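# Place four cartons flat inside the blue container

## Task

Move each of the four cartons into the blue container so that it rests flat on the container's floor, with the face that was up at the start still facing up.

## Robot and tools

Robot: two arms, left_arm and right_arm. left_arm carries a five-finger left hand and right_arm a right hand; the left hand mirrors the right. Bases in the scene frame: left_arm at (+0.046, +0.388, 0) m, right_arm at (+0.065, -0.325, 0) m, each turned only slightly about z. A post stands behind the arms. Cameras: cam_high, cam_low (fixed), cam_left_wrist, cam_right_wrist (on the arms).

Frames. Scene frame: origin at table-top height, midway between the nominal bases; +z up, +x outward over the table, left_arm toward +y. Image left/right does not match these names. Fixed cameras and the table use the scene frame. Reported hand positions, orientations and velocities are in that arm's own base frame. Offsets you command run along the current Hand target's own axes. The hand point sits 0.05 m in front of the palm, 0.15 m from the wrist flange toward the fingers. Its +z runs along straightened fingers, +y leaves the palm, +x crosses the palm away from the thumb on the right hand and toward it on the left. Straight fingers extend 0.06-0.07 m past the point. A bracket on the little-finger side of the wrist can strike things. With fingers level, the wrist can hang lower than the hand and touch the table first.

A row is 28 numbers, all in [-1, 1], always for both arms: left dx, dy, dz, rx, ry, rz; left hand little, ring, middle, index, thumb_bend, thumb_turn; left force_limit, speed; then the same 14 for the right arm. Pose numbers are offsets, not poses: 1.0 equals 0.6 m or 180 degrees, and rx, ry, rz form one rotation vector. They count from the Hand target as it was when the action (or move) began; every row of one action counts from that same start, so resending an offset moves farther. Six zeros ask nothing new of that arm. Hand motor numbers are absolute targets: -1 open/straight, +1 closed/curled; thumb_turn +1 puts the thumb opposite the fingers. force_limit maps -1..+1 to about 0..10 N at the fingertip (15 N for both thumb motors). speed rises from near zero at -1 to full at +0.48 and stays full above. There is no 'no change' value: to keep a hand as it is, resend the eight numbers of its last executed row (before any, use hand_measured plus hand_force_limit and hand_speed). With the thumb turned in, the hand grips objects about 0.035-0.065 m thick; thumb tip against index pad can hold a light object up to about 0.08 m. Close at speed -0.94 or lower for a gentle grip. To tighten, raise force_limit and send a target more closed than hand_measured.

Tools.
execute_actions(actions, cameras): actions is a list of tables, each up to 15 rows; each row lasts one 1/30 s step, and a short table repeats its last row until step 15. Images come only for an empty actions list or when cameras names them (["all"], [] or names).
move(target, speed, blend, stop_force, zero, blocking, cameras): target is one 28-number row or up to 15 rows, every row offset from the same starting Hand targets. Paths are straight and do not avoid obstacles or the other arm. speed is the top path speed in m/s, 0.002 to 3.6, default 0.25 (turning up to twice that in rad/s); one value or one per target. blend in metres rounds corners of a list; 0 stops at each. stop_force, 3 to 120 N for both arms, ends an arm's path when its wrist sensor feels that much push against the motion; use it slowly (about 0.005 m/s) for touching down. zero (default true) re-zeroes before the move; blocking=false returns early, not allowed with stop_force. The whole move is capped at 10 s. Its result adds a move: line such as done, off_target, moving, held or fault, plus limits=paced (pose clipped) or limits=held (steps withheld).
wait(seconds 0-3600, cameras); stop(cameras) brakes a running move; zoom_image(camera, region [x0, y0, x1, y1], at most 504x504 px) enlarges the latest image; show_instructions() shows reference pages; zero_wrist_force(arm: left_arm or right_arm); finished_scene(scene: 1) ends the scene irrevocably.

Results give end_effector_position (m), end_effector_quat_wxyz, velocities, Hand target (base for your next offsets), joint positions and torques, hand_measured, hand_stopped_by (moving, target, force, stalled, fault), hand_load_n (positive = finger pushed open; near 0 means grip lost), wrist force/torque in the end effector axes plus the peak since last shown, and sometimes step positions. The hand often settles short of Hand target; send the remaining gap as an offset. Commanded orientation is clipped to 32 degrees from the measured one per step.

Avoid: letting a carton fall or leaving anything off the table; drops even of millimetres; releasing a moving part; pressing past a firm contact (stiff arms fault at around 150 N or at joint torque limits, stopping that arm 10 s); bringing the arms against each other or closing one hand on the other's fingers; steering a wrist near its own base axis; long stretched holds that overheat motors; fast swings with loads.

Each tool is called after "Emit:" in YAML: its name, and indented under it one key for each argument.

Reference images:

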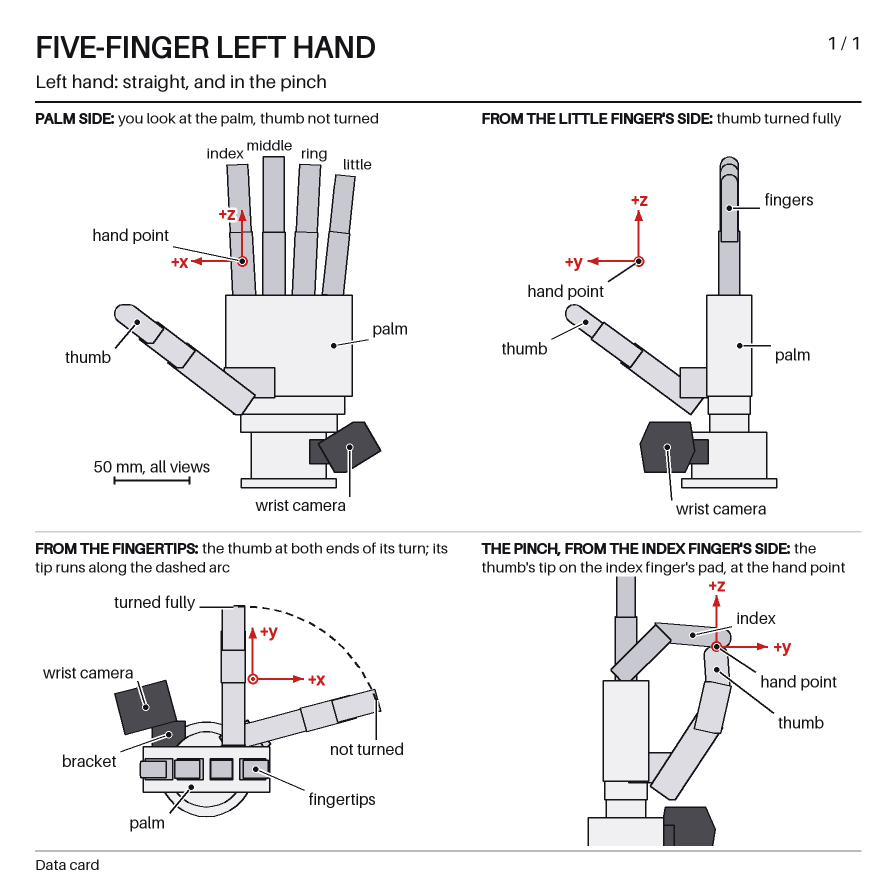

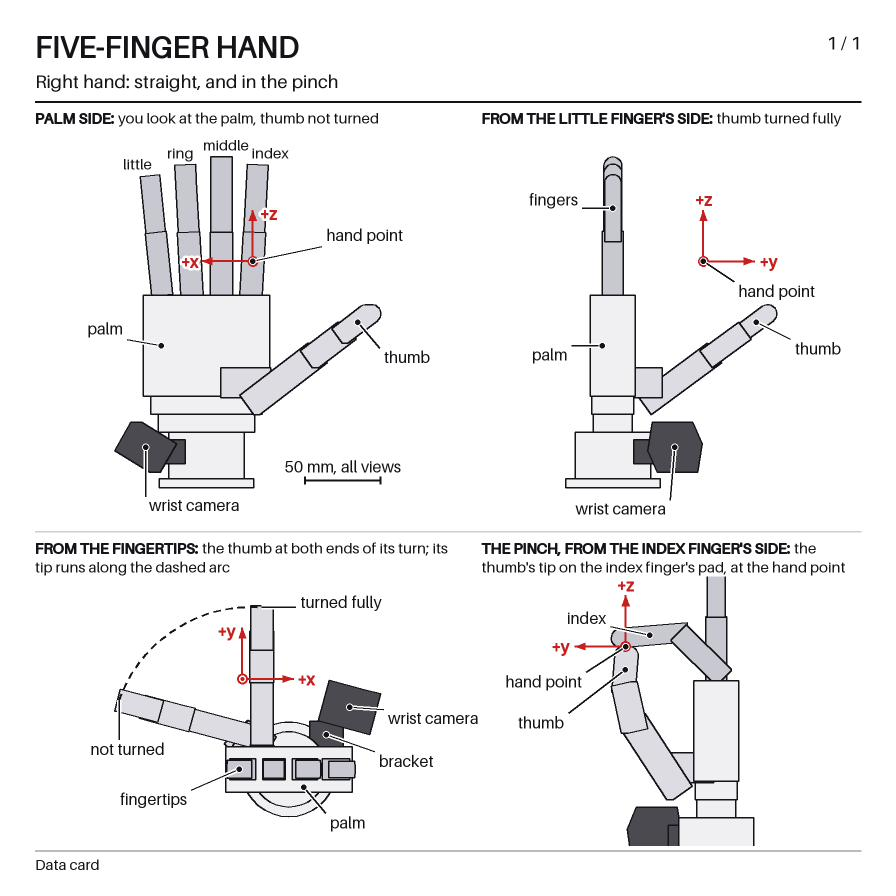

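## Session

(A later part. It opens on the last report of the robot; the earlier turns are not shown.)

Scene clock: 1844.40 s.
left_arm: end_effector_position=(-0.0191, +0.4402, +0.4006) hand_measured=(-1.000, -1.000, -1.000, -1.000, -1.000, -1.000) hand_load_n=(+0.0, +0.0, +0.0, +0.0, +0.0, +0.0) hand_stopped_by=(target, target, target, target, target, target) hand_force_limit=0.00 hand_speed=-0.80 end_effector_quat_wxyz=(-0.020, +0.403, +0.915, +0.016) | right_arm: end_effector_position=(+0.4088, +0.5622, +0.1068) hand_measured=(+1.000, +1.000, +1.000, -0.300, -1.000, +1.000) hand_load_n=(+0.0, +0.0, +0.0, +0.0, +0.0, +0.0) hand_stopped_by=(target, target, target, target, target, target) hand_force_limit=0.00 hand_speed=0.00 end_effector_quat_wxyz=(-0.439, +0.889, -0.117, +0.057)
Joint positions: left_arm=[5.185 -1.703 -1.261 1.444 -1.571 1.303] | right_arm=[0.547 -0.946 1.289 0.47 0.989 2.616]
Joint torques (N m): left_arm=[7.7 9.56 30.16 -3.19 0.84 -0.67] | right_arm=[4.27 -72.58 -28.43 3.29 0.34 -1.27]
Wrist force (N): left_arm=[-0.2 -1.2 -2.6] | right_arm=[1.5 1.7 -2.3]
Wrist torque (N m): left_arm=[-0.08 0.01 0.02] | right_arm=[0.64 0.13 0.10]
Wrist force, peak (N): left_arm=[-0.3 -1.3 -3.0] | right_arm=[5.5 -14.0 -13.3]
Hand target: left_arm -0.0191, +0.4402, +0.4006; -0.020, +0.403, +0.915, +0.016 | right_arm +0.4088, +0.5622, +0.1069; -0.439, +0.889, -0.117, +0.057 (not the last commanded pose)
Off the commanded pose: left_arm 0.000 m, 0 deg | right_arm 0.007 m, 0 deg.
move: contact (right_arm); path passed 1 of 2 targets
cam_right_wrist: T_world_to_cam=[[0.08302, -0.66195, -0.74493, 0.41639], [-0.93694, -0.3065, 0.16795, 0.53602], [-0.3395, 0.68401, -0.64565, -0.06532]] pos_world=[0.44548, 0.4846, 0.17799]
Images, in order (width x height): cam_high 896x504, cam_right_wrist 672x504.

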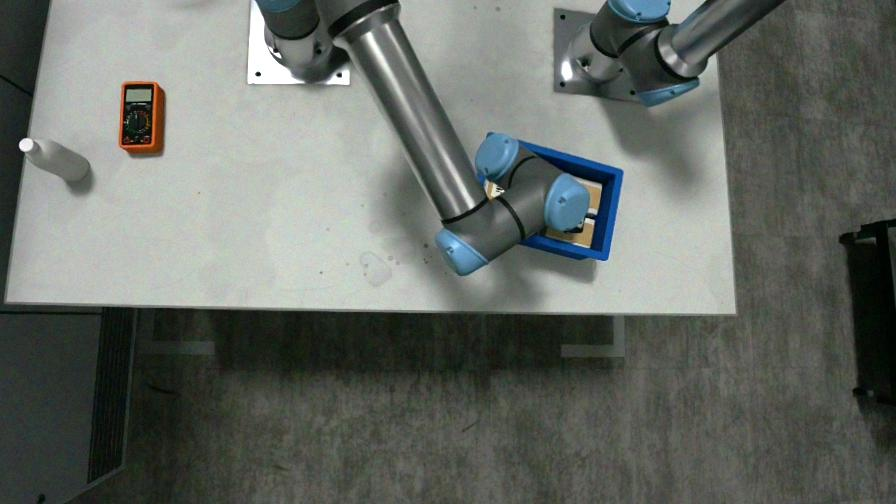

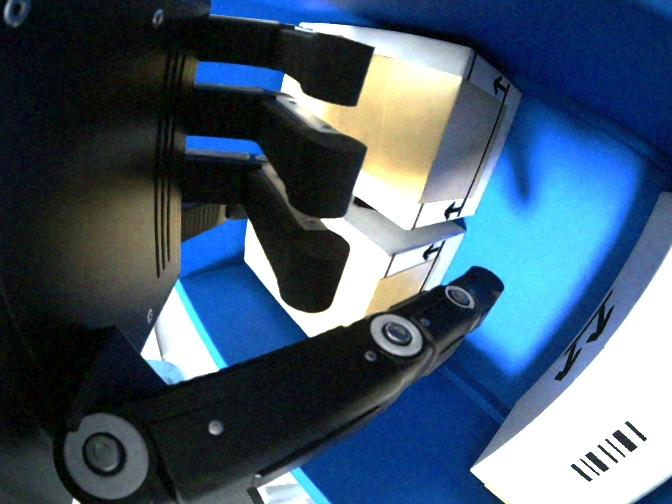

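Emit:
move:
  target:
    - [0,0,0,0,0,0,-1,-1,-1,-1,-1,-1,0,-0.8,0,-0.0397,-0.0303,0,0,0,1,1,1,-0.3,-1,1,0,0]
    - [0,0,0,0,0,0,-1,-1,-1,-1,-1,-1,0,-0.8,0,-0.084,-0.211,0,0,0,-1,-1,-1,-1,-1,1,0,0]
  speed: 0.15

Emit:
move:
  target: [0,0,0,0,0,0,-1,-1,-1,-1,-1,-1,0,-0.8,0,0,0,-0.2922,0,0,-1,-1,-1,-1,-1,1,0,0]
  speed: 0.4

Emit:
move:
  target: [0,0,0,0,0,0,-1,-1,-1,-1,-1,-1,0,-0.8,0,0,0,0,0,-0.4992,-1,-1,-1,-1,1,1,0,0]
  speed: 0.4
  cameras: ["cam_right_wrist","cam_high"]

Scene clock: 1875.37 s.
left_arm: end_effector_position=(-0.0191, +0.4402, +0.4006) hand_measured=(-1.000, -1.000, -1.000, -1.000, -1.000, -1.000) hand_load_n=(+0.0, +0.0, +0.0, +0.0, +0.0, +0.0) hand_stopped_by=(target, target, target, target, target, target) hand_force_limit=0.00 hand_speed=-0.80 end_effector_quat_wxyz=(-0.020, +0.403, +0.915, +0.016) | right_arm: end_effector_position=(+0.3908, +0.4945, +0.2238) hand_measured=(-1.000, -1.000, -1.000, -1.000, -1.000, +1.000) hand_load_n=(+0.0, +0.0, +0.0, +0.0, +0.0, +0.0) hand_stopped_by=(target, target, target, target, target, target) hand_force_limit=0.00 hand_speed=0.00 end_effector_quat_wxyz=(-0.439, +0.889, -0.117, +0.057)
Joint positions: left_arm=[5.185 -1.703 -1.261 1.444 -1.571 1.303] | right_arm=[0.448 -1.152 1.312 0.705 0.923 2.526]
Joint torques (N m): left_arm=[8 8.68 29.15 -3.2 0.73 -0.58] | right_arm=[-4.21 -64.33 -4.07 3 -3.14 -1.49]
Wrist force (N): left_arm=[-0.3 -1.1 -2.6] | right_arm=[-0.2 3.9 -0.8]
Wrist torque (N m): left_arm=[-0.07 0.01 0.01] | right_arm=[0.64 0.03 0.16]
Wrist force, peak (N): left_arm=[-0.2 -1.2 -3.0] | right_arm=[-0.9 4.9 0.0]
Hand target: left_arm -0.0191, +0.4402, +0.4006; -0.020, +0.403, +0.915, +0.016 | right_arm +0.3908, +0.4945, +0.2238; -0.439, +0.889, -0.117, +0.057
Off the commanded pose: left_arm 0.000 m, 0 deg | right_arm 0.000 m, 0 deg.
move: done

Scene clock: 1877.37 s.
left_arm: end_effector_position=(-0.0191, +0.4402, +0.4006) hand_measured=(-1.000, -1.000, -1.000, -1.000, -1.000, -1.000) hand_load_n=(+0.0, +0.0, +0.0, +0.0, +0.0, +0.0) hand_stopped_by=(target, target, target, target, target, target) hand_force_limit=0.00 hand_speed=-0.80 end_effector_quat_wxyz=(-0.020, +0.403, +0.915, +0.016) | right_arm: end_effector_position=(+0.3897, +0.4932, +0.2230) hand_measured=(-1.000, -1.000, -1.000, -1.000, -1.000, +1.000) hand_load_n=(+0.0, +0.0, +0.0, +0.5, +0.0, +0.0) hand_stopped_by=(target, target, target, target, target, target) hand_force_limit=0.00 hand_speed=0.00 end_effector_quat_wxyz=(-0.059, +0.989, -0.131, +0.032)
Joint positions: left_arm=[5.185 -1.703 -1.261 1.444 -1.571 1.303] | right_arm=[0.69 -0.433 0.035 1.839 1.538 2.528]
Joint torques (N m): left_arm=[7.82 9.89 29.31 -3.11 0.65 -0.72] | right_arm=[6.77 -32.73 -27.97 4.8 2.36 0]
Wrist force (N): left_arm=[-0.2 -0.8 -2.7] | right_arm=[0.2 1.4 -0.3]
Wrist torque (N m): left_arm=[-0.03 -0.01 0.01] | right_arm=[0.23 -0.07 -0.02]
Wrist force, peak (N): left_arm=[-0.2 -1.3 -3.0] | right_arm=[3.4 4.9 -2.9]
Hand target: left_arm -0.0191, +0.4402, +0.4006; -0.020, +0.403, +0.915, +0.016 | right_arm +0.3908, +0.4945, +0.2238; +0.000, +0.991, -0.130, +0.000
Off the commanded pose: left_arm 0.000 m, 0 deg | right_arm 0.002 m, 8 deg.
elbow stopped short (right arm): the move would have taken joint 3 (elbow) straighter than the controller allows.
move: off_target (right_arm)

Scene clock: 1880.13 s.
left_arm: end_effector_position=(-0.0191, +0.4402, +0.4006) hand_measured=(-1.000, -1.000, -1.000, -1.000, -1.000, -1.000) hand_load_n=(+0.0, +0.0, +0.0, +0.0, +0.0, +0.0) hand_stopped_by=(target, target, target, target, target, target) hand_force_limit=0.00 hand_speed=-0.80 end_effector_quat_wxyz=(-0.020, +0.403, +0.915, +0.016) | right_arm: end_effector_position=(+0.3908, +0.4945, +0.2238) hand_measured=(-1.000, -1.000, -1.000, -1.000, +0.936, +1.000) hand_load_n=(+0.0, +0.0, +0.0, +0.0, +7.5, +0.5) hand_stopped_by=(target, target, target, target, force, target) hand_force_limit=0.00 hand_speed=0.00 end_effector_quat_wxyz=(+0.000, +0.794, +0.608, +0.000)
Joint positions: left_arm=[5.185 -1.703 -1.261 1.444 -1.571 1.303] | right_arm=[0.797 -0.662 0.534 1.7 1.57 1.061]
Joint torques (N m): left_arm=[8.32 9.06 28.81 -3.33 0.82 -0.73] | right_arm=[-4.38 -87.61 -4.98 -0.78 -2 -1.74]
Wrist force (N): left_arm=[-0.2 -1.0 -2.7] | right_arm=[0.3 0.9 0.4]
Wrist torque (N m): left_arm=[-0.05 -0.01 0.01] | right_arm=[0.09 -0.11 0.07]
Wrist force, peak (N): left_arm=[-0.2 -1.3 -3.0] | right_arm=[1.3 2.5 -0.3]
Hand target: left_arm -0.0191, +0.4402, +0.4006; -0.020, +0.403, +0.915, +0.016 | right_arm +0.3908, +0.4945, +0.2238; +0.000, +0.794, +0.608, +0.000
Off the commanded pose: left_arm 0.000 m, 0 deg | right_arm 0.000 m, 0 deg.
elbow stopped short (right arm): the move would have taken joint 3 (elbow) straighter than the controller allows.
move: done
cam_right_wrist: T_world_to_cam=[[0.99923, -0.00922, 0.03806, -0.39585], [-0.02797, -0.8482, 0.52895, 0.31074], [0.0274, -0.5296, -0.8478, 0.55236]] pos_world=[0.3891, 0.55245, 0.31899]
Images, in order (width x height): cam_high 896x504, cam_right_wrist 672x504.

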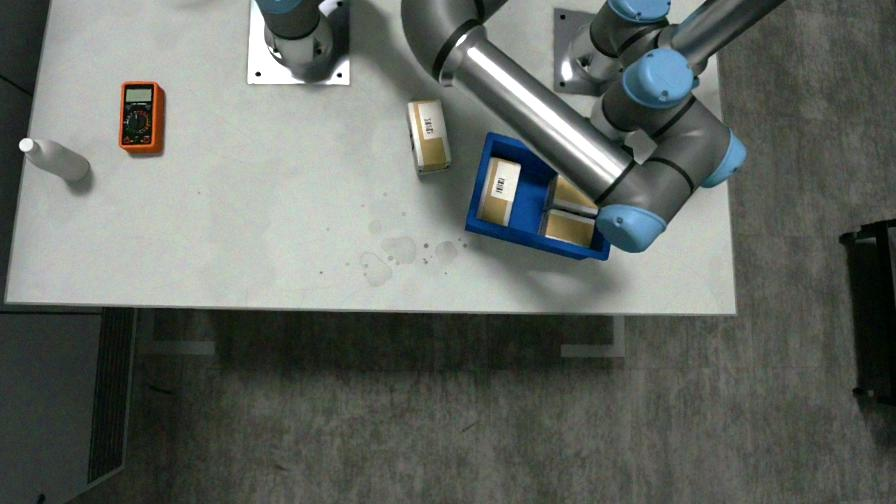

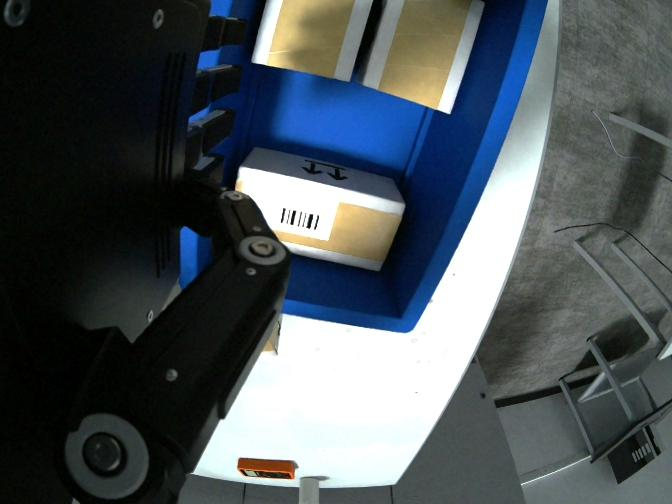

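Emit:
zoom_image:
  camera: "cam_right_wrist"
  region: [180, 0, 500, 160]

Emit:
zoom_image:
  camera: "cam_right_wrist"
  region: [220, 120, 460, 340]

Scaled by 1.575 from the camera's image (finer frame: 960x720).

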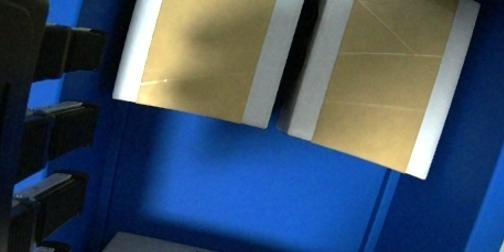

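Scaled by 2.100 from the camera's image (finer frame: 960x720).

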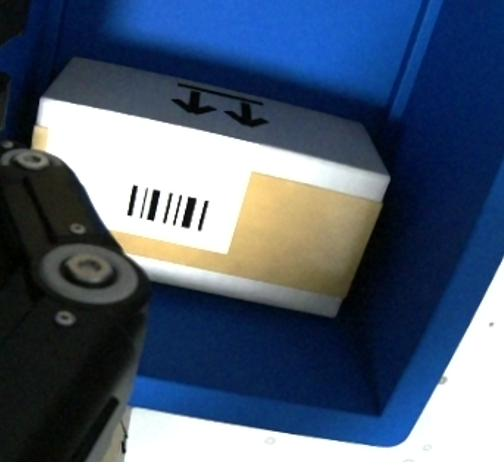

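Emit:
zoom_image:
  camera: "cam_right_wrist"
  region: [320, 0, 420, 100]

Scaled by 5.040 from the camera's image (finer frame: 960x720).

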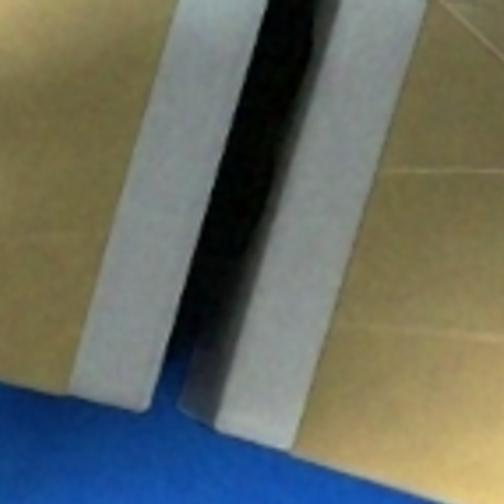

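Emit:
zoom_image:
  camera: "cam_high"
  region: [460, 125, 640, 270]

Scaled by 2.800.

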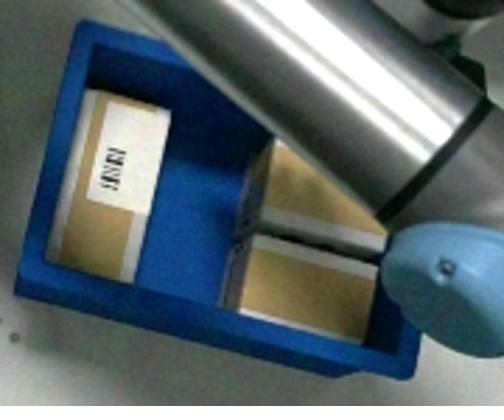

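Emit:
move:
  target:
    - [0,0,0,0,0,0,-1,-1,-1,-1,-1,-1,0,-0.8,0,0.1135,0,0,0,0,-1,-1,-1,-1,1,1,0,0]
    - [0,0,0,0,0,0,-1,-1,-1,-1,-1,-1,0,-0.8,0.0372,0.1135,0.098,0,0,0,-1,-1,-1,-1,1,1,0,0]
  speed: 0.12
  stop_force: 6
  cameras: ["cam_right_wrist","cam_high"]

Emit:
zoom_image:
  camera: "cam_right_wrist"
  region: [160, 0, 460, 280]

Scene clock: 1917.33 s.
left_arm: end_effector_position=(-0.0191, +0.4402, +0.4006) hand_measured=(-1.000, -1.000, -1.000, -1.000, -1.000, -1.000) hand_load_n=(+0.0, +0.0, +0.0, +0.0, +0.0, +0.0) hand_stopped_by=(target, target, target, target, target, target) hand_force_limit=0.00 hand_speed=-0.80 end_effector_quat_wxyz=(-0.020, +0.403, +0.915, +0.016) | right_arm: end_effector_position=(+0.4623, +0.4983, +0.1649) hand_measured=(-1.000, -1.000, -1.000, -1.000, +0.936, +1.000) hand_load_n=(+0.0, +0.0, +0.5, +0.0, +7.0, +0.5) hand_stopped_by=(target, target, target, target, force, target) hand_force_limit=0.00 hand_speed=0.00 end_effector_quat_wxyz=(+0.000, +0.794, +0.608, +0.000)
Joint positions: left_arm=[5.185 -1.703 -1.261 1.444 -1.571 1.303] | right_arm=[0.725 -0.45 0.276 1.745 1.57 0.989]
Joint torques (N m): left_arm=[7.76 10.05 28.99 -3.08 0.86 -0.6] | right_arm=[8.13 -33.69 -30.01 4.96 1.93 1.3]
Wrist force (N): left_arm=[-0.4 -1.4 -2.8] | right_arm=[-0.6 1.2 0.2]
Wrist torque (N m): left_arm=[-0.12 0.02 0.01] | right_arm=[0.16 0.07 0.03]
Wrist force, peak (N): left_arm=[-0.2 -1.5 -3.0] | right_arm=[-1.2 2.9 -1.0]
Hand target: left_arm -0.0191, +0.4402, +0.4006; -0.020, +0.403, +0.915, +0.016 | right_arm +0.4623, +0.4983, +0.1649; +0.000, +0.794, +0.608, +0.000
Off the commanded pose: left_arm 0.000 m, 0 deg | right_arm 0.000 m, 0 deg.
move: done
cam_right_wrist: T_world_to_cam=[[0.99923, -0.00922, 0.03806, -0.46502], [-0.02797, -0.8482, 0.52895, 0.34698], [0.0274, -0.5296, -0.8478, 0.50251]] pos_world=[0.4606, 0.55615, 0.2602]
Images, in order (width x height): cam_high 896x504, cam_right_wrist 672x504.

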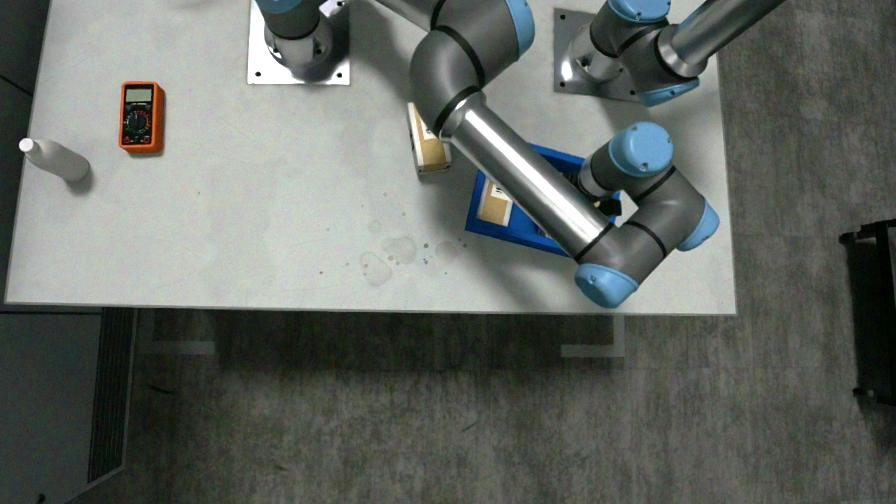

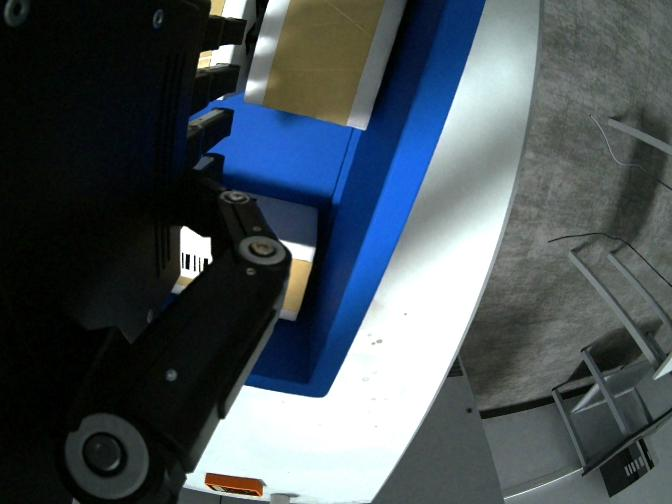

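Scaled by 1.680 from the camera's image (finer frame: 960x720).

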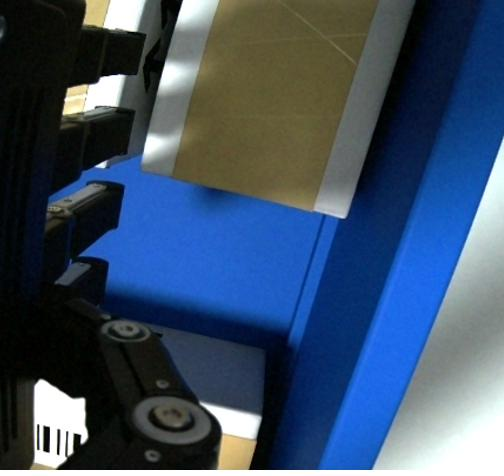

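Emit:
zoom_image:
  camera: "cam_right_wrist"
  region: [180, 0, 290, 110]

Scaled by 4.582 from the camera's image (finer frame: 960x720).

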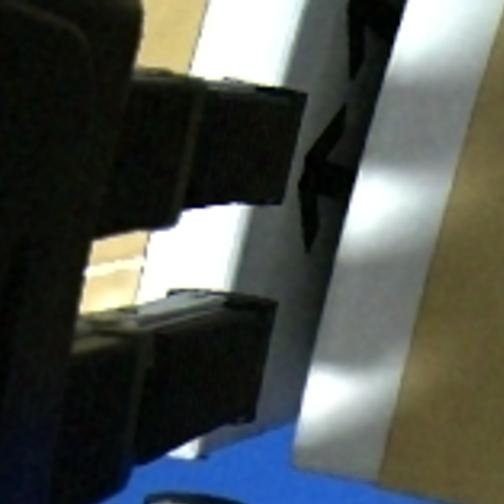

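Emit:
move:
  target:
    - [0,0,0,0,0,0,-1,-1,-1,-1,-1,-1,0,-0.8,0,0,0.025,0,0,0,-1,-1,-1,-1,1,1,0,0]
    - [0,0,0,0,0,0,-1,-1,-1,-1,-1,-1,0,-0.8,0,0,0.055,0,0,0,-1,-1,-1,-1,1,1,0,0]
  speed: [0.05,0.012]
  stop_force: 4
  cameras: ["cam_right_wrist","cam_high"]

Emit:
zoom_image:
  camera: "cam_right_wrist"
  region: [180, 0, 290, 110]

Scene clock: 1938.23 s.
left_arm: end_effector_position=(-0.0191, +0.4402, +0.4006) hand_measured=(-1.000, -1.000, -1.000, -1.000, -1.000, -1.000) hand_load_n=(+0.0, +0.0, +0.0, +0.0, +0.0, +0.0) hand_stopped_by=(target, target, target, target, target, target) hand_force_limit=0.00 hand_speed=-0.80 end_effector_quat_wxyz=(-0.020, +0.403, +0.915, +0.016) | right_arm: end_effector_position=(+0.4623, +0.4984, +0.1441) hand_measured=(-1.000, -1.000, -1.000, -1.000, +0.936, +1.000) hand_load_n=(+0.0, +0.0, +0.0, +0.0, +7.0, +0.5) hand_stopped_by=(target, target, target, target, force, target) hand_force_limit=0.00 hand_speed=0.00 end_effector_quat_wxyz=(+0.000, +0.794, +0.608, +0.000)
Joint positions: left_arm=[5.185 -1.703 -1.261 1.444 -1.571 1.303] | right_arm=[0.725 -0.471 0.371 1.671 1.57 0.989]
Joint torques (N m): left_arm=[8.24 9.79 29.64 -3.18 0.58 -0.85] | right_arm=[-2.55 -32.32 -29.2 4.65 1.97 -0.88]
Wrist force (N): left_arm=[-0.3 -1.0 -2.8] | right_arm=[0.4 1.0 -4.1]
Wrist torque (N m): left_arm=[-0.05 0.00 0.01] | right_arm=[0.37 0.13 0.06]
Wrist force, peak (N): left_arm=[-0.2 -1.3 -3.1] | right_arm=[-0.5 0.6 -7.9]
Hand target: left_arm -0.0191, +0.4402, +0.4006; -0.020, +0.403, +0.915, +0.016 | right_arm +0.4623, +0.4984, +0.1441; +0.000, +0.794, +0.608, +0.000 (not the last commanded pose)
Off the commanded pose: left_arm 0.000 m, 0 deg | right_arm 0.012 m, 0 deg.
move: contact (right_arm); path passed 1 of 2 targets
cam_right_wrist: T_world_to_cam=[[0.99924, -0.00913, 0.03801, -0.46426], [-0.02787, -0.84812, 0.52907, 0.358], [0.0274, -0.52972, -0.84773, 0.48489]] pos_world=[0.4606, 0.55625, 0.2393]
Images, in order (width x height): cam_high 896x504, cam_right_wrist 672x504.

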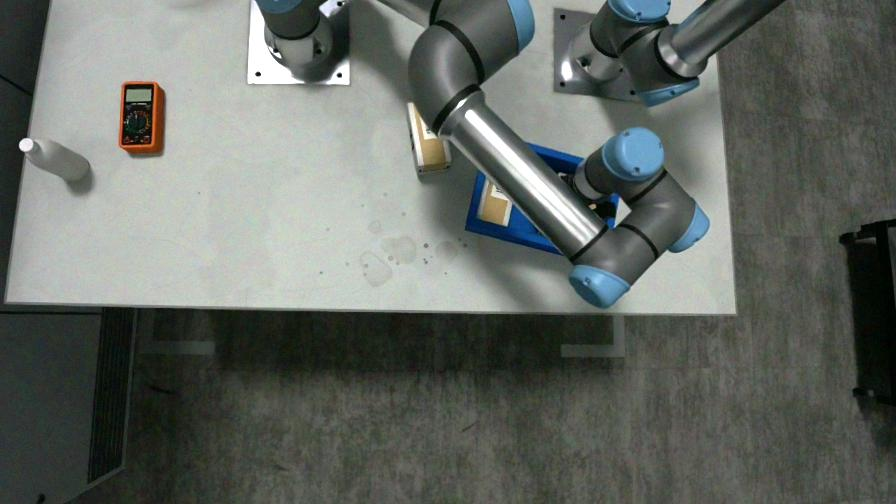

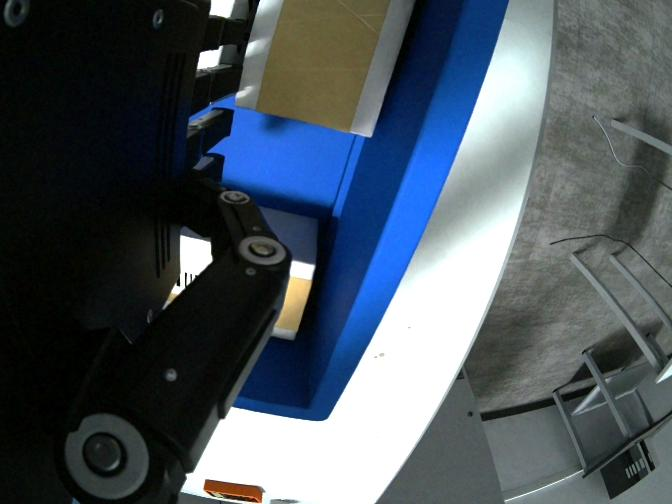

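Scaled by 4.582 from the camera's image (finer frame: 960x720).

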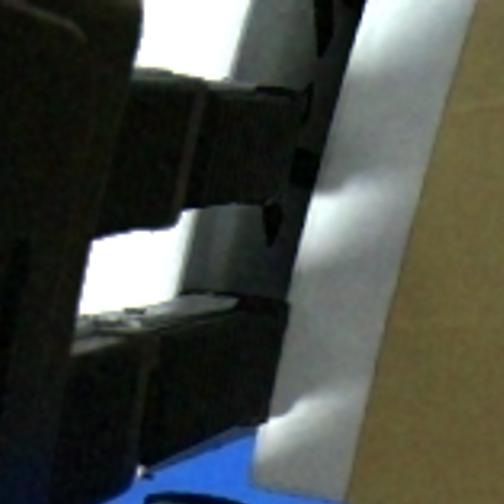

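Emit:
move:
  target:
    - [0,0,0,0,0,0,-1,-1,-1,-1,-1,-1,0,-0.8,0,0,-0.008,0,0,0,-1,-1,-1,-1,1,1,0,0]
    - [0,0,0,0,0,0,-1,-1,-1,-1,-1,-1,0,-0.8,0,0.0025,-0.008,0,0,0,-1,-1,-1,-1,1,1,0,0]
  speed: 0.03

Emit:
move:
  target: [0,0,0,0,0,0,-1,-1,-1,-1,-1,-1,0,-0.8,0,0,0.0333,0,0,0,-1,-1,-1,-1,1,1,0,0]
  speed: 0.008
  stop_force: 7
  cameras: ["cam_right_wrist"]

Emit:
zoom_image:
  camera: "cam_right_wrist"
  region: [180, 0, 290, 110]

Scene clock: 1946.40 s.
left_arm: end_effector_position=(-0.0191, +0.4402, +0.4006) hand_measured=(-1.000, -1.000, -1.000, -1.000, -1.000, -1.000) hand_load_n=(+0.0, +0.0, +0.0, +0.0, +0.0, +0.0) hand_stopped_by=(target, target, target, target, target, target) hand_force_limit=0.00 hand_speed=-0.80 end_effector_quat_wxyz=(-0.020, +0.403, +0.915, +0.016) | right_arm: end_effector_position=(+0.4638, +0.4980, +0.1489) hand_measured=(-1.000, -1.000, -1.000, -1.000, +0.936, +1.000) hand_load_n=(+0.0, +0.0, +0.0, +0.0, +7.0, +0.5) hand_stopped_by=(target, target, target, target, force, target) hand_force_limit=0.00 hand_speed=0.00 end_effector_quat_wxyz=(+0.000, +0.794, +0.608, +0.000)
Joint positions: left_arm=[5.185 -1.703 -1.261 1.444 -1.571 1.303] | right_arm=[0.723 -0.463 0.344 1.69 1.57 0.987]
Joint torques (N m): left_arm=[8.11 10.25 28.42 -3.28 0.8 -0.93] | right_arm=[-4.77 -34.3 -30.2 4.92 1.27 -1.26]
Wrist force (N): left_arm=[-0.1 -1.1 -2.9] | right_arm=[-0.6 1.4 0.1]
Wrist torque (N m): left_arm=[-0.06 -0.02 0.02] | right_arm=[0.21 0.07 0.02]
Wrist force, peak (N): left_arm=[-0.2 -1.4 -3.1] | right_arm=[0.5 1.1 -4.5]
Hand target: left_arm -0.0191, +0.4402, +0.4006; -0.020, +0.403, +0.915, +0.016 | right_arm +0.4638, +0.4980, +0.1489; +0.000, +0.794, +0.608, +0.000
Off the commanded pose: left_arm 0.000 m, 0 deg | right_arm 0.000 m, 0 deg.
move: done

Scene clock: 1949.70 s.
left_arm: end_effector_position=(-0.0191, +0.4402, +0.4006) hand_measured=(-1.000, -1.000, -1.000, -1.000, -1.000, -1.000) hand_load_n=(+0.0, +0.0, +0.0, +0.0, +0.0, +0.0) hand_stopped_by=(target, target, target, target, target, target) hand_force_limit=0.00 hand_speed=-0.80 end_effector_quat_wxyz=(-0.020, +0.403, +0.915, +0.016) | right_arm: end_effector_position=(+0.4638, +0.4980, +0.1289) hand_measured=(-1.000, -1.000, -1.000, -1.000, +0.936, +1.000) hand_load_n=(+0.0, +0.0, +0.0, +0.0, +7.5, +0.5) hand_stopped_by=(target, target, target, target, force, target) hand_force_limit=0.00 hand_speed=0.00 end_effector_quat_wxyz=(+0.000, +0.794, +0.608, +0.000)
Joint positions: left_arm=[5.185 -1.703 -1.261 1.444 -1.571 1.303] | right_arm=[0.723 -0.474 0.417 1.629 1.57 0.987]
Joint torques (N m): left_arm=[8.41 8.31 28.54 -3.04 0.65 -0.79] | right_arm=[6.02 -92.62 -3.25 -0.74 1.95 0.28]
Wrist force (N): left_arm=[-0.3 -1.2 -2.8] | right_arm=[-0.2 -1.5 -3.1]
Wrist torque (N m): left_arm=[-0.09 0.01 0.01] | right_arm=[0.21 0.10 -0.08]
Wrist force, peak (N): left_arm=[-0.2 -1.2 -3.0] | right_arm=[-1.0 1.1 -5.2]
Hand target: left_arm -0.0191, +0.4402, +0.4006; -0.020, +0.403, +0.915, +0.016 | right_arm +0.4638, +0.4980, +0.1289; +0.000, +0.794, +0.608, +0.000
Off the commanded pose: left_arm 0.000 m, 0 deg | right_arm 0.000 m, 0 deg.
move: done
cam_right_wrist: T_world_to_cam=[[0.99923, -0.00922, 0.03806, -0.46516], [-0.02797, -0.84812, 0.52906, 0.36574], [0.0274, -0.52972, -0.84773, 0.47184]] pos_world=[0.4621, 0.55585, 0.2242]

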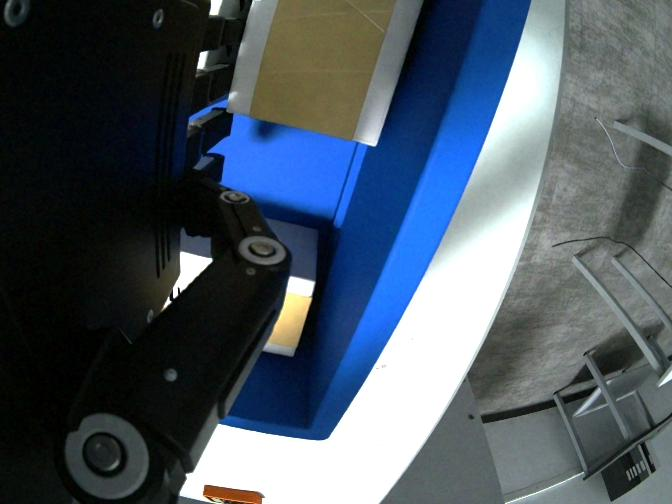

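Scaled by 4.582 from the camera's image (finer frame: 960x720).

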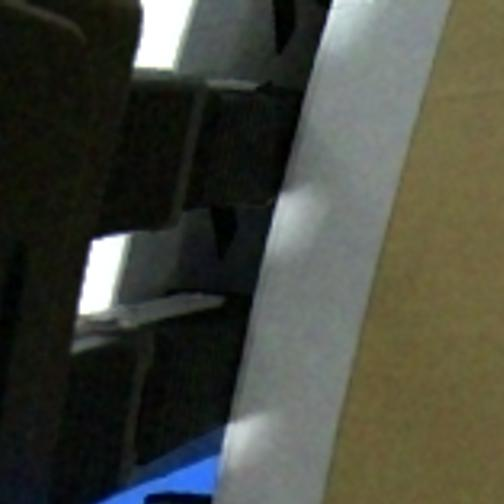

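Emit:
move:
  target: [0,0,0,0,0,0,-1,-1,-1,-1,-1,-1,0,-0.8,0,0,0.02,0,0,0,-1,-1,-1,-1,1,1,0,0]
  speed: 0.01
  stop_force: 7

Emit:
move:
  target: [0,0,0,0,0,0,-1,-1,-1,-1,-1,-1,0,-0.8,0,0.012,0,0,0,0,-1,-1,-1,-1,1,1,0,0]
  speed: 0.01
  stop_force: 4
  cameras: ["cam_right_wrist","cam_high"]

Scene clock: 1954.53 s.
left_arm: end_effector_position=(-0.0191, +0.4402, +0.4006) hand_measured=(-1.000, -1.000, -1.000, -1.000, -1.000, -1.000) hand_load_n=(+0.0, +0.0, +0.0, +0.0, +0.0, +0.0) hand_stopped_by=(target, target, target, target, target, target) hand_force_limit=0.00 hand_speed=-0.80 end_effector_quat_wxyz=(-0.020, +0.403, +0.915, +0.016) | right_arm: end_effector_position=(+0.4638, +0.4980, +0.1169) hand_measured=(-1.000, -1.000, -1.000, -1.000, +0.936, +1.000) hand_load_n=(+0.0, +0.0, +0.0, +0.0, +7.0, +0.5) hand_stopped_by=(target, target, target, target, force, target) hand_force_limit=0.00 hand_speed=0.00 end_effector_quat_wxyz=(+0.000, +0.794, +0.608, +0.000)
Joint positions: left_arm=[5.185 -1.703 -1.261 1.444 -1.571 1.303] | right_arm=[0.723 -0.477 0.453 1.595 1.57 0.987]
Joint torques (N m): left_arm=[8.5 9.82 28.57 -3.08 0.79 -0.97] | right_arm=[5.93 -92.17 -2.8 -0.81 0.3 1.18]
Wrist force (N): left_arm=[-0.2 -1.2 -2.7] | right_arm=[0.2 -1.6 -1.9]
Wrist torque (N m): left_arm=[-0.08 0.00 0.02] | right_arm=[0.23 0.06 -0.05]
Wrist force, peak (N): left_arm=[0.0 -1.3 -3.2] | right_arm=[-0.1 -1.7 -3.6]
Hand target: left_arm -0.0191, +0.4402, +0.4006; -0.020, +0.403, +0.915, +0.016 | right_arm +0.4638, +0.4980, +0.1169; +0.000, +0.794, +0.608, +0.000
Off the commanded pose: left_arm 0.000 m, 0 deg | right_arm 0.000 m, 0 deg.
move: done

Scene clock: 1956.07 s.
left_arm: end_effector_position=(-0.0191, +0.4402, +0.4006) hand_measured=(-1.000, -1.000, -1.000, -1.000, -1.000, -1.000) hand_load_n=(+0.0, +0.0, +0.0, +0.0, +0.0, +0.0) hand_stopped_by=(target, target, target, target, target, target) hand_force_limit=0.00 hand_speed=-0.80 end_effector_quat_wxyz=(-0.020, +0.403, +0.915, +0.016) | right_arm: end_effector_position=(+0.4707, +0.4961, +0.1169) hand_measured=(-1.000, -1.000, -1.000, -1.000, +0.936, +1.000) hand_load_n=(+0.0, +0.5, +0.0, +0.0, +7.5, +0.5) hand_stopped_by=(target, target, target, target, force, target) hand_force_limit=0.00 hand_speed=0.00 end_effector_quat_wxyz=(+0.000, +0.794, +0.608, +0.000)
Joint positions: left_arm=[5.185 -1.703 -1.261 1.444 -1.571 1.303] | right_arm=[0.715 -0.462 0.423 1.61 1.57 0.978]
Joint torques (N m): left_arm=[7.98 9.71 28.99 -3.12 0.6 -0.99] | right_arm=[-5.01 -33.84 -31.05 3.71 -0.62 -1.2]
Wrist force (N): left_arm=[0.0 -0.8 -2.8] | right_arm=[-3.1 -2.8 -0.1]
Wrist torque (N m): left_arm=[-0.01 -0.02 0.02] | right_arm=[0.05 0.12 -0.29]
Wrist force, peak (N): left_arm=[-0.4 -1.3 -3.0] | right_arm=[-3.2 -3.2 -0.7]
Hand target: left_arm -0.0191, +0.4402, +0.4006; -0.020, +0.403, +0.915, +0.016 | right_arm +0.4707, +0.4961, +0.1169; +0.000, +0.794, +0.608, +0.000
Off the commanded pose: left_arm 0.000 m, 0 deg | right_arm 0.000 m, 0 deg.
move: done
cam_right_wrist: T_world_to_cam=[[0.99924, -0.00913, 0.03801, -0.47165], [-0.02787, -0.84812, 0.52907, 0.37062], [0.0274, -0.52972, -0.84773, 0.46047]] pos_world=[0.469, 0.55395, 0.21219]
Images, in order (width x height): cam_high 896x504, cam_right_wrist 672x504.

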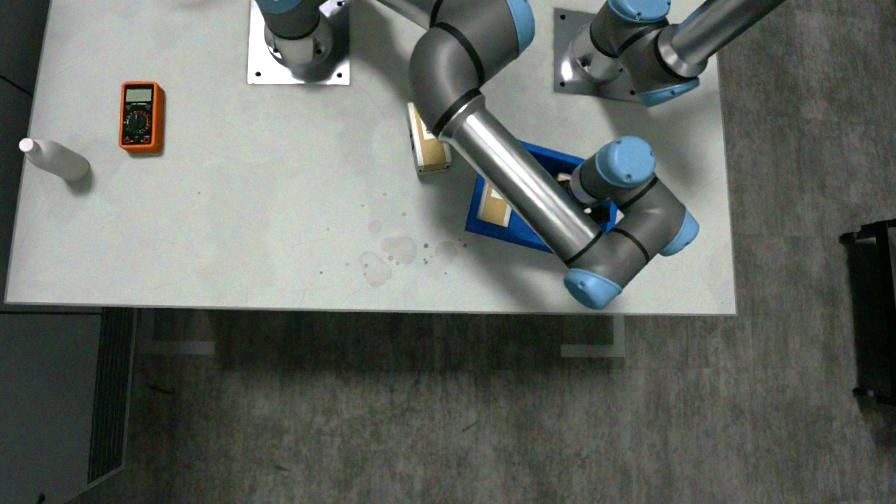

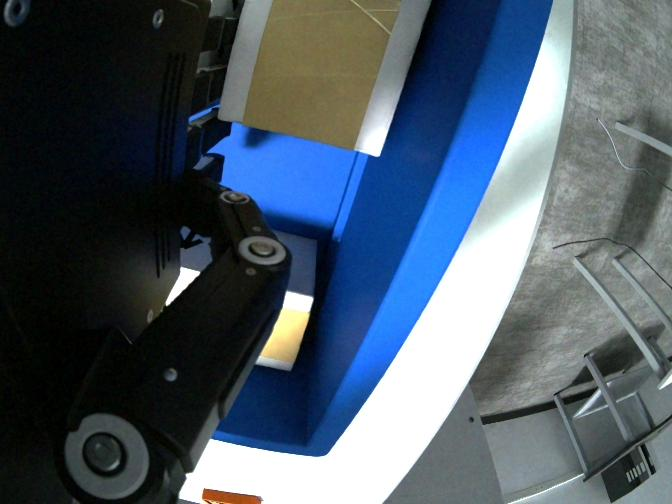

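Emit:
move:
  target: [0,0,0,0,0,0,-1,-1,-1,-1,-1,-1,0,-0.8,0,-0.024,0,0,0,0,-1,-1,-1,-1,1,1,0,0]
  speed: 0.01
  stop_force: 4
  cameras: ["cam_right_wrist","cam_high"]

Emit:
zoom_image:
  camera: "cam_right_wrist"
  region: [160, 0, 460, 280]

Scene clock: 1960.13 s.
left_arm: end_effector_position=(-0.0191, +0.4402, +0.4006) hand_measured=(-1.000, -1.000, -1.000, -1.000, -1.000, -1.000) hand_load_n=(+0.0, +0.0, +0.0, +0.0, +0.0, +0.0) hand_stopped_by=(target, target, target, target, target, target) hand_force_limit=0.00 hand_speed=-0.80 end_effector_quat_wxyz=(-0.020, +0.403, +0.915, +0.016) | right_arm: end_effector_position=(+0.4685, +0.4967, +0.1167) hand_measured=(-1.000, -1.000, -1.000, -1.000, +0.936, +1.000) hand_load_n=(+0.0, +0.0, +0.0, +0.0, +7.0, +0.5) hand_stopped_by=(target, target, target, target, force, target) hand_force_limit=0.00 hand_speed=0.00 end_effector_quat_wxyz=(+0.000, +0.794, +0.608, +0.000)
Joint positions: left_arm=[5.185 -1.703 -1.261 1.444 -1.571 1.303] | right_arm=[0.717 -0.466 0.432 1.606 1.57 0.981]
Joint torques (N m): left_arm=[7.93 9.31 29 -3.1 0.66 -1.1] | right_arm=[-4.26 -33.6 -29.97 4.82 -1.22 -1.32]
Wrist force (N): left_arm=[0.2 -1.4 -2.7] | right_arm=[0.1 1.0 -0.5]
Wrist torque (N m): left_arm=[-0.11 -0.06 0.04] | right_arm=[0.26 -0.01 0.03]
Wrist force, peak (N): left_arm=[0.0 -1.1 -3.2] | right_arm=[-3.2 -3.5 0.2]
Hand target: left_arm -0.0191, +0.4402, +0.4006; -0.020, +0.403, +0.915, +0.016 | right_arm +0.4685, +0.4967, +0.1167; +0.000, +0.794, +0.608, +0.000 (not the last commanded pose)
Off the commanded pose: left_arm 0.000 m, 0 deg | right_arm 0.012 m, 0 deg.
move: contact (right_arm)
cam_right_wrist: T_world_to_cam=[[0.99924, -0.00914, 0.03778, -0.46948], [-0.02777, -0.848, 0.52926, 0.37108], [0.0272, -0.52991, -0.84762, 0.46077]] pos_world=[0.4669, 0.55455, 0.2119]
Images, in order (width x height): cam_high 896x504, cam_right_wrist 672x504.

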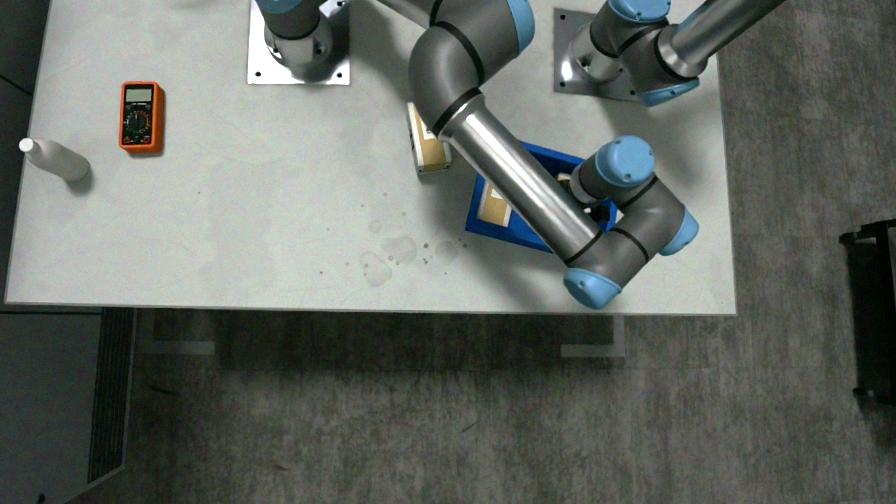

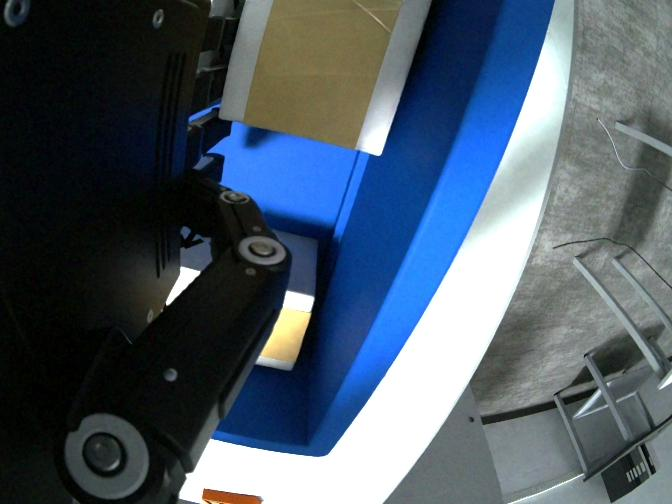

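Scaled by 1.680 from the camera's image (finer frame: 960x720).

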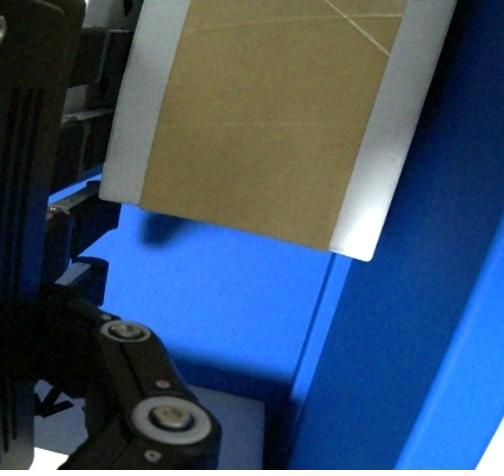

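Emit:
move:
  target: [0,0,0,0,0,0,-1,-1,-1,-1,-1,-1,0,-0.8,0,-0.02,0,0,0,0,-1,-1,-1,-1,1,1,0,0]
  speed: 0.01
  stop_force: 4
  cameras: ["cam_right_wrist"]

Scene clock: 1964.20 s.
left_arm: end_effector_position=(-0.0191, +0.4402, +0.4006) hand_measured=(-1.000, -1.000, -1.000, -1.000, -1.000, -1.000) hand_load_n=(+0.0, +0.0, +0.0, +0.0, +0.0, +0.0) hand_stopped_by=(target, target, target, target, target, target) hand_force_limit=0.00 hand_speed=-0.80 end_effector_quat_wxyz=(-0.020, +0.403, +0.915, +0.016) | right_arm: end_effector_position=(+0.4570, +0.4998, +0.1167) hand_measured=(-1.000, -1.000, -1.000, -1.000, +0.936, +1.000) hand_load_n=(-1.5, +0.0, +0.5, +0.0, +7.0, +0.5) hand_stopped_by=(target, target, target, target, force, target) hand_force_limit=0.00 hand_speed=0.00 end_effector_quat_wxyz=(+0.000, +0.794, +0.608, +0.000)
Joint positions: left_arm=[5.185 -1.703 -1.261 1.444 -1.571 1.303] | right_arm=[0.732 -0.491 0.48 1.582 1.57 0.996]
Joint torques (N m): left_arm=[7.12 9.7 28.72 -2.98 0.74 -1.11] | right_arm=[9.96 -93.32 -2.71 -0.25 -1.54 1.36]
Wrist force (N): left_arm=[-0.1 -1.3 -3.1] | right_arm=[-0.1 4.8 -1.6]
Wrist torque (N m): left_arm=[-0.08 -0.02 0.02] | right_arm=[0.41 0.02 0.22]
Wrist force, peak (N): left_arm=[-0.3 -1.4 -3.1] | right_arm=[-0.1 4.8 -1.6]
Hand target: left_arm -0.0191, +0.4402, +0.4006; -0.020, +0.403, +0.915, +0.016 | right_arm +0.4570, +0.4998, +0.1167; +0.000, +0.794, +0.608, +0.000
Off the commanded pose: left_arm 0.000 m, 0 deg | right_arm 0.000 m, 0 deg.
move: done
cam_right_wrist: T_world_to_cam=[[0.99924, -0.00923, 0.03784, -0.45782], [-0.02787, -0.848, 0.52926, 0.37351], [0.0272, -0.52991, -0.84762, 0.46278]] pos_world=[0.4553, 0.55775, 0.2119]

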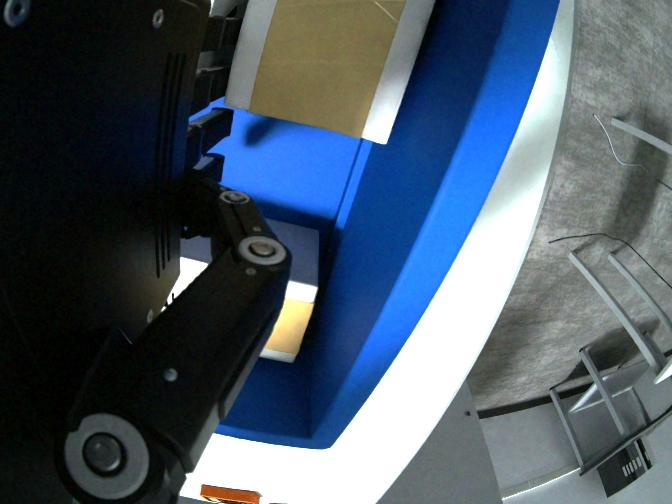

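Emit:
zoom_image:
  camera: "cam_right_wrist"
  region: [200, 0, 440, 200]

Scaled by 2.100 from the camera's image (finer frame: 960x720).

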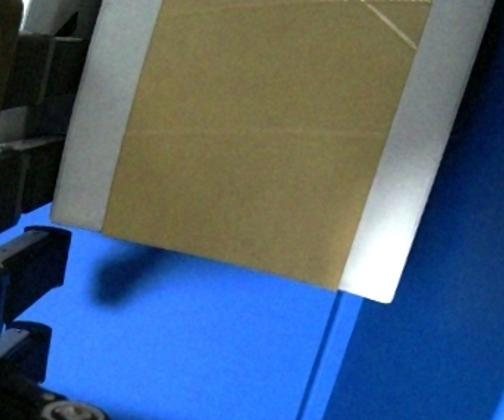

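Emit:
move:
  target:
    - [0,0,0,0,0,0,-1,-1,-1,-1,-1,-1,0,-0.8,0,0.008,0,0,0,0,-1,-1,-1,-1,1,1,0,0]
    - [0,0,0,0,0,0,-1,-1,-1,-1,-1,-1,0,-0.8,-0.015,0.008,-0.07,0,0,0,-1,-1,-1,-1,1,1,0,0]
    - [0,0,0,0,0,0,-1,-1,-1,-1,-1,-1,0,-0.8,-0.06,-0.04,-0.16,0,0,0,-1,-1,-1,-1,1,1,0,0]
  speed: [0.03,0.1,0.15]
  cameras: ["cam_right_wrist","cam_high"]

Emit:
zoom_image:
  camera: "cam_right_wrist"
  region: [200, 0, 440, 200]

Scene clock: 1976.67 s.
left_arm: end_effector_position=(-0.0191, +0.4402, +0.4006) hand_measured=(-1.000, -1.000, -1.000, -1.000, -1.000, -1.000) hand_load_n=(+0.0, +0.0, +0.0, +0.0, +0.0, +0.0) hand_stopped_by=(target, target, target, target, target, target) hand_force_limit=0.00 hand_speed=-0.80 end_effector_quat_wxyz=(-0.020, +0.403, +0.915, +0.016) | right_arm: end_effector_position=(+0.4245, +0.4713, +0.2127) hand_measured=(-1.000, -1.000, -1.000, -1.000, +0.936, +1.000) hand_load_n=(+0.0, +0.0, +0.0, +0.5, +7.0, +0.5) hand_stopped_by=(target, target, target, target, force, target) hand_force_limit=0.00 hand_speed=0.00 end_effector_quat_wxyz=(+0.000, +0.794, +0.608, +0.000)
Joint positions: left_arm=[5.185 -1.703 -1.261 1.444 -1.571 1.303] | right_arm=[0.733 -0.669 0.574 1.666 1.57 0.997]
Joint torques (N m): left_arm=[8.98 10.36 28.06 -3.18 0.63 -1.36] | right_arm=[7.77 -88.14 -4.31 -0.5 -2.17 1.64]
Wrist force (N): left_arm=[0.0 -1.0 -2.9] | right_arm=[0.0 0.9 -0.3]
Wrist torque (N m): left_arm=[-0.05 -0.02 0.02] | right_arm=[0.10 -0.03 0.03]
Wrist force, peak (N): left_arm=[-0.3 -1.4 -3.1] | right_arm=[0.0 5.0 -1.6]
Hand target: left_arm -0.0191, +0.4402, +0.4006; -0.020, +0.403, +0.915, +0.016 | right_arm +0.4245, +0.4713, +0.2128; +0.000, +0.794, +0.608, +0.000
Off the commanded pose: left_arm 0.000 m, 0 deg | right_arm 0.000 m, 0 deg.
move: done
cam_right_wrist: T_world_to_cam=[[0.99924, -0.00923, 0.03784, -0.42925], [-0.02787, -0.84796, 0.52933, 0.29758], [0.0272, -0.52999, -0.84757, 0.52996]] pos_world=[0.4228, 0.52925, 0.3079]
Images, in order (width x height): cam_high 896x504, cam_right_wrist 672x504.

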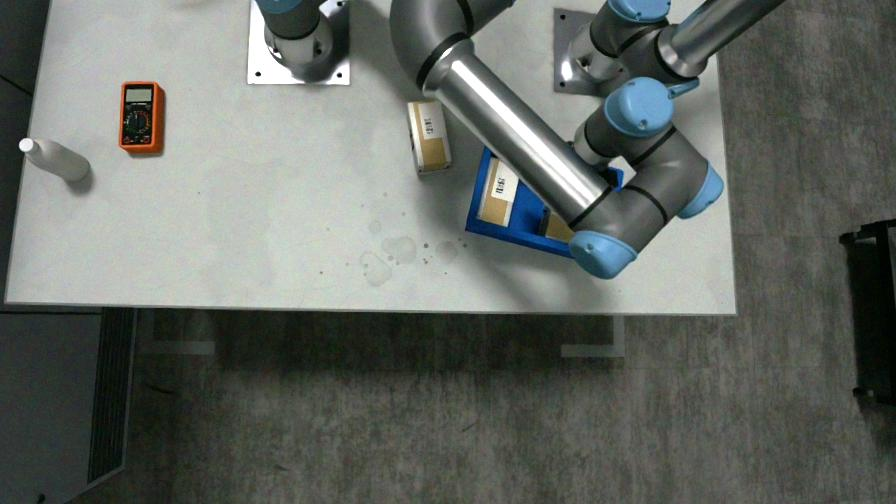

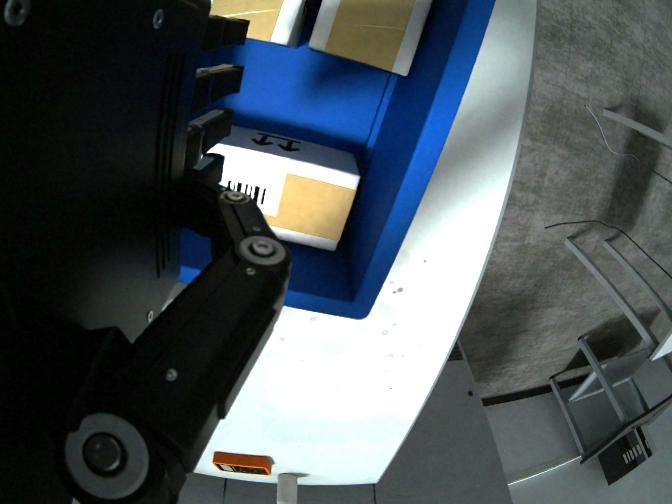

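Scaled by 2.100 from the camera's image (finer frame: 960x720).

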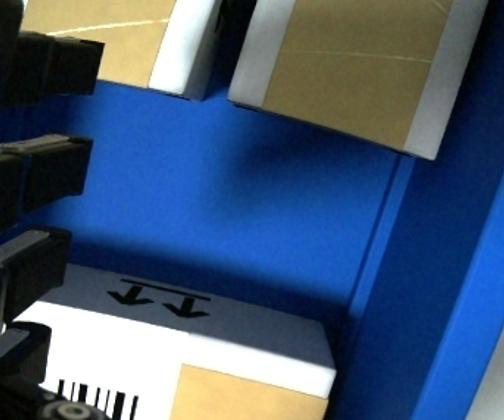

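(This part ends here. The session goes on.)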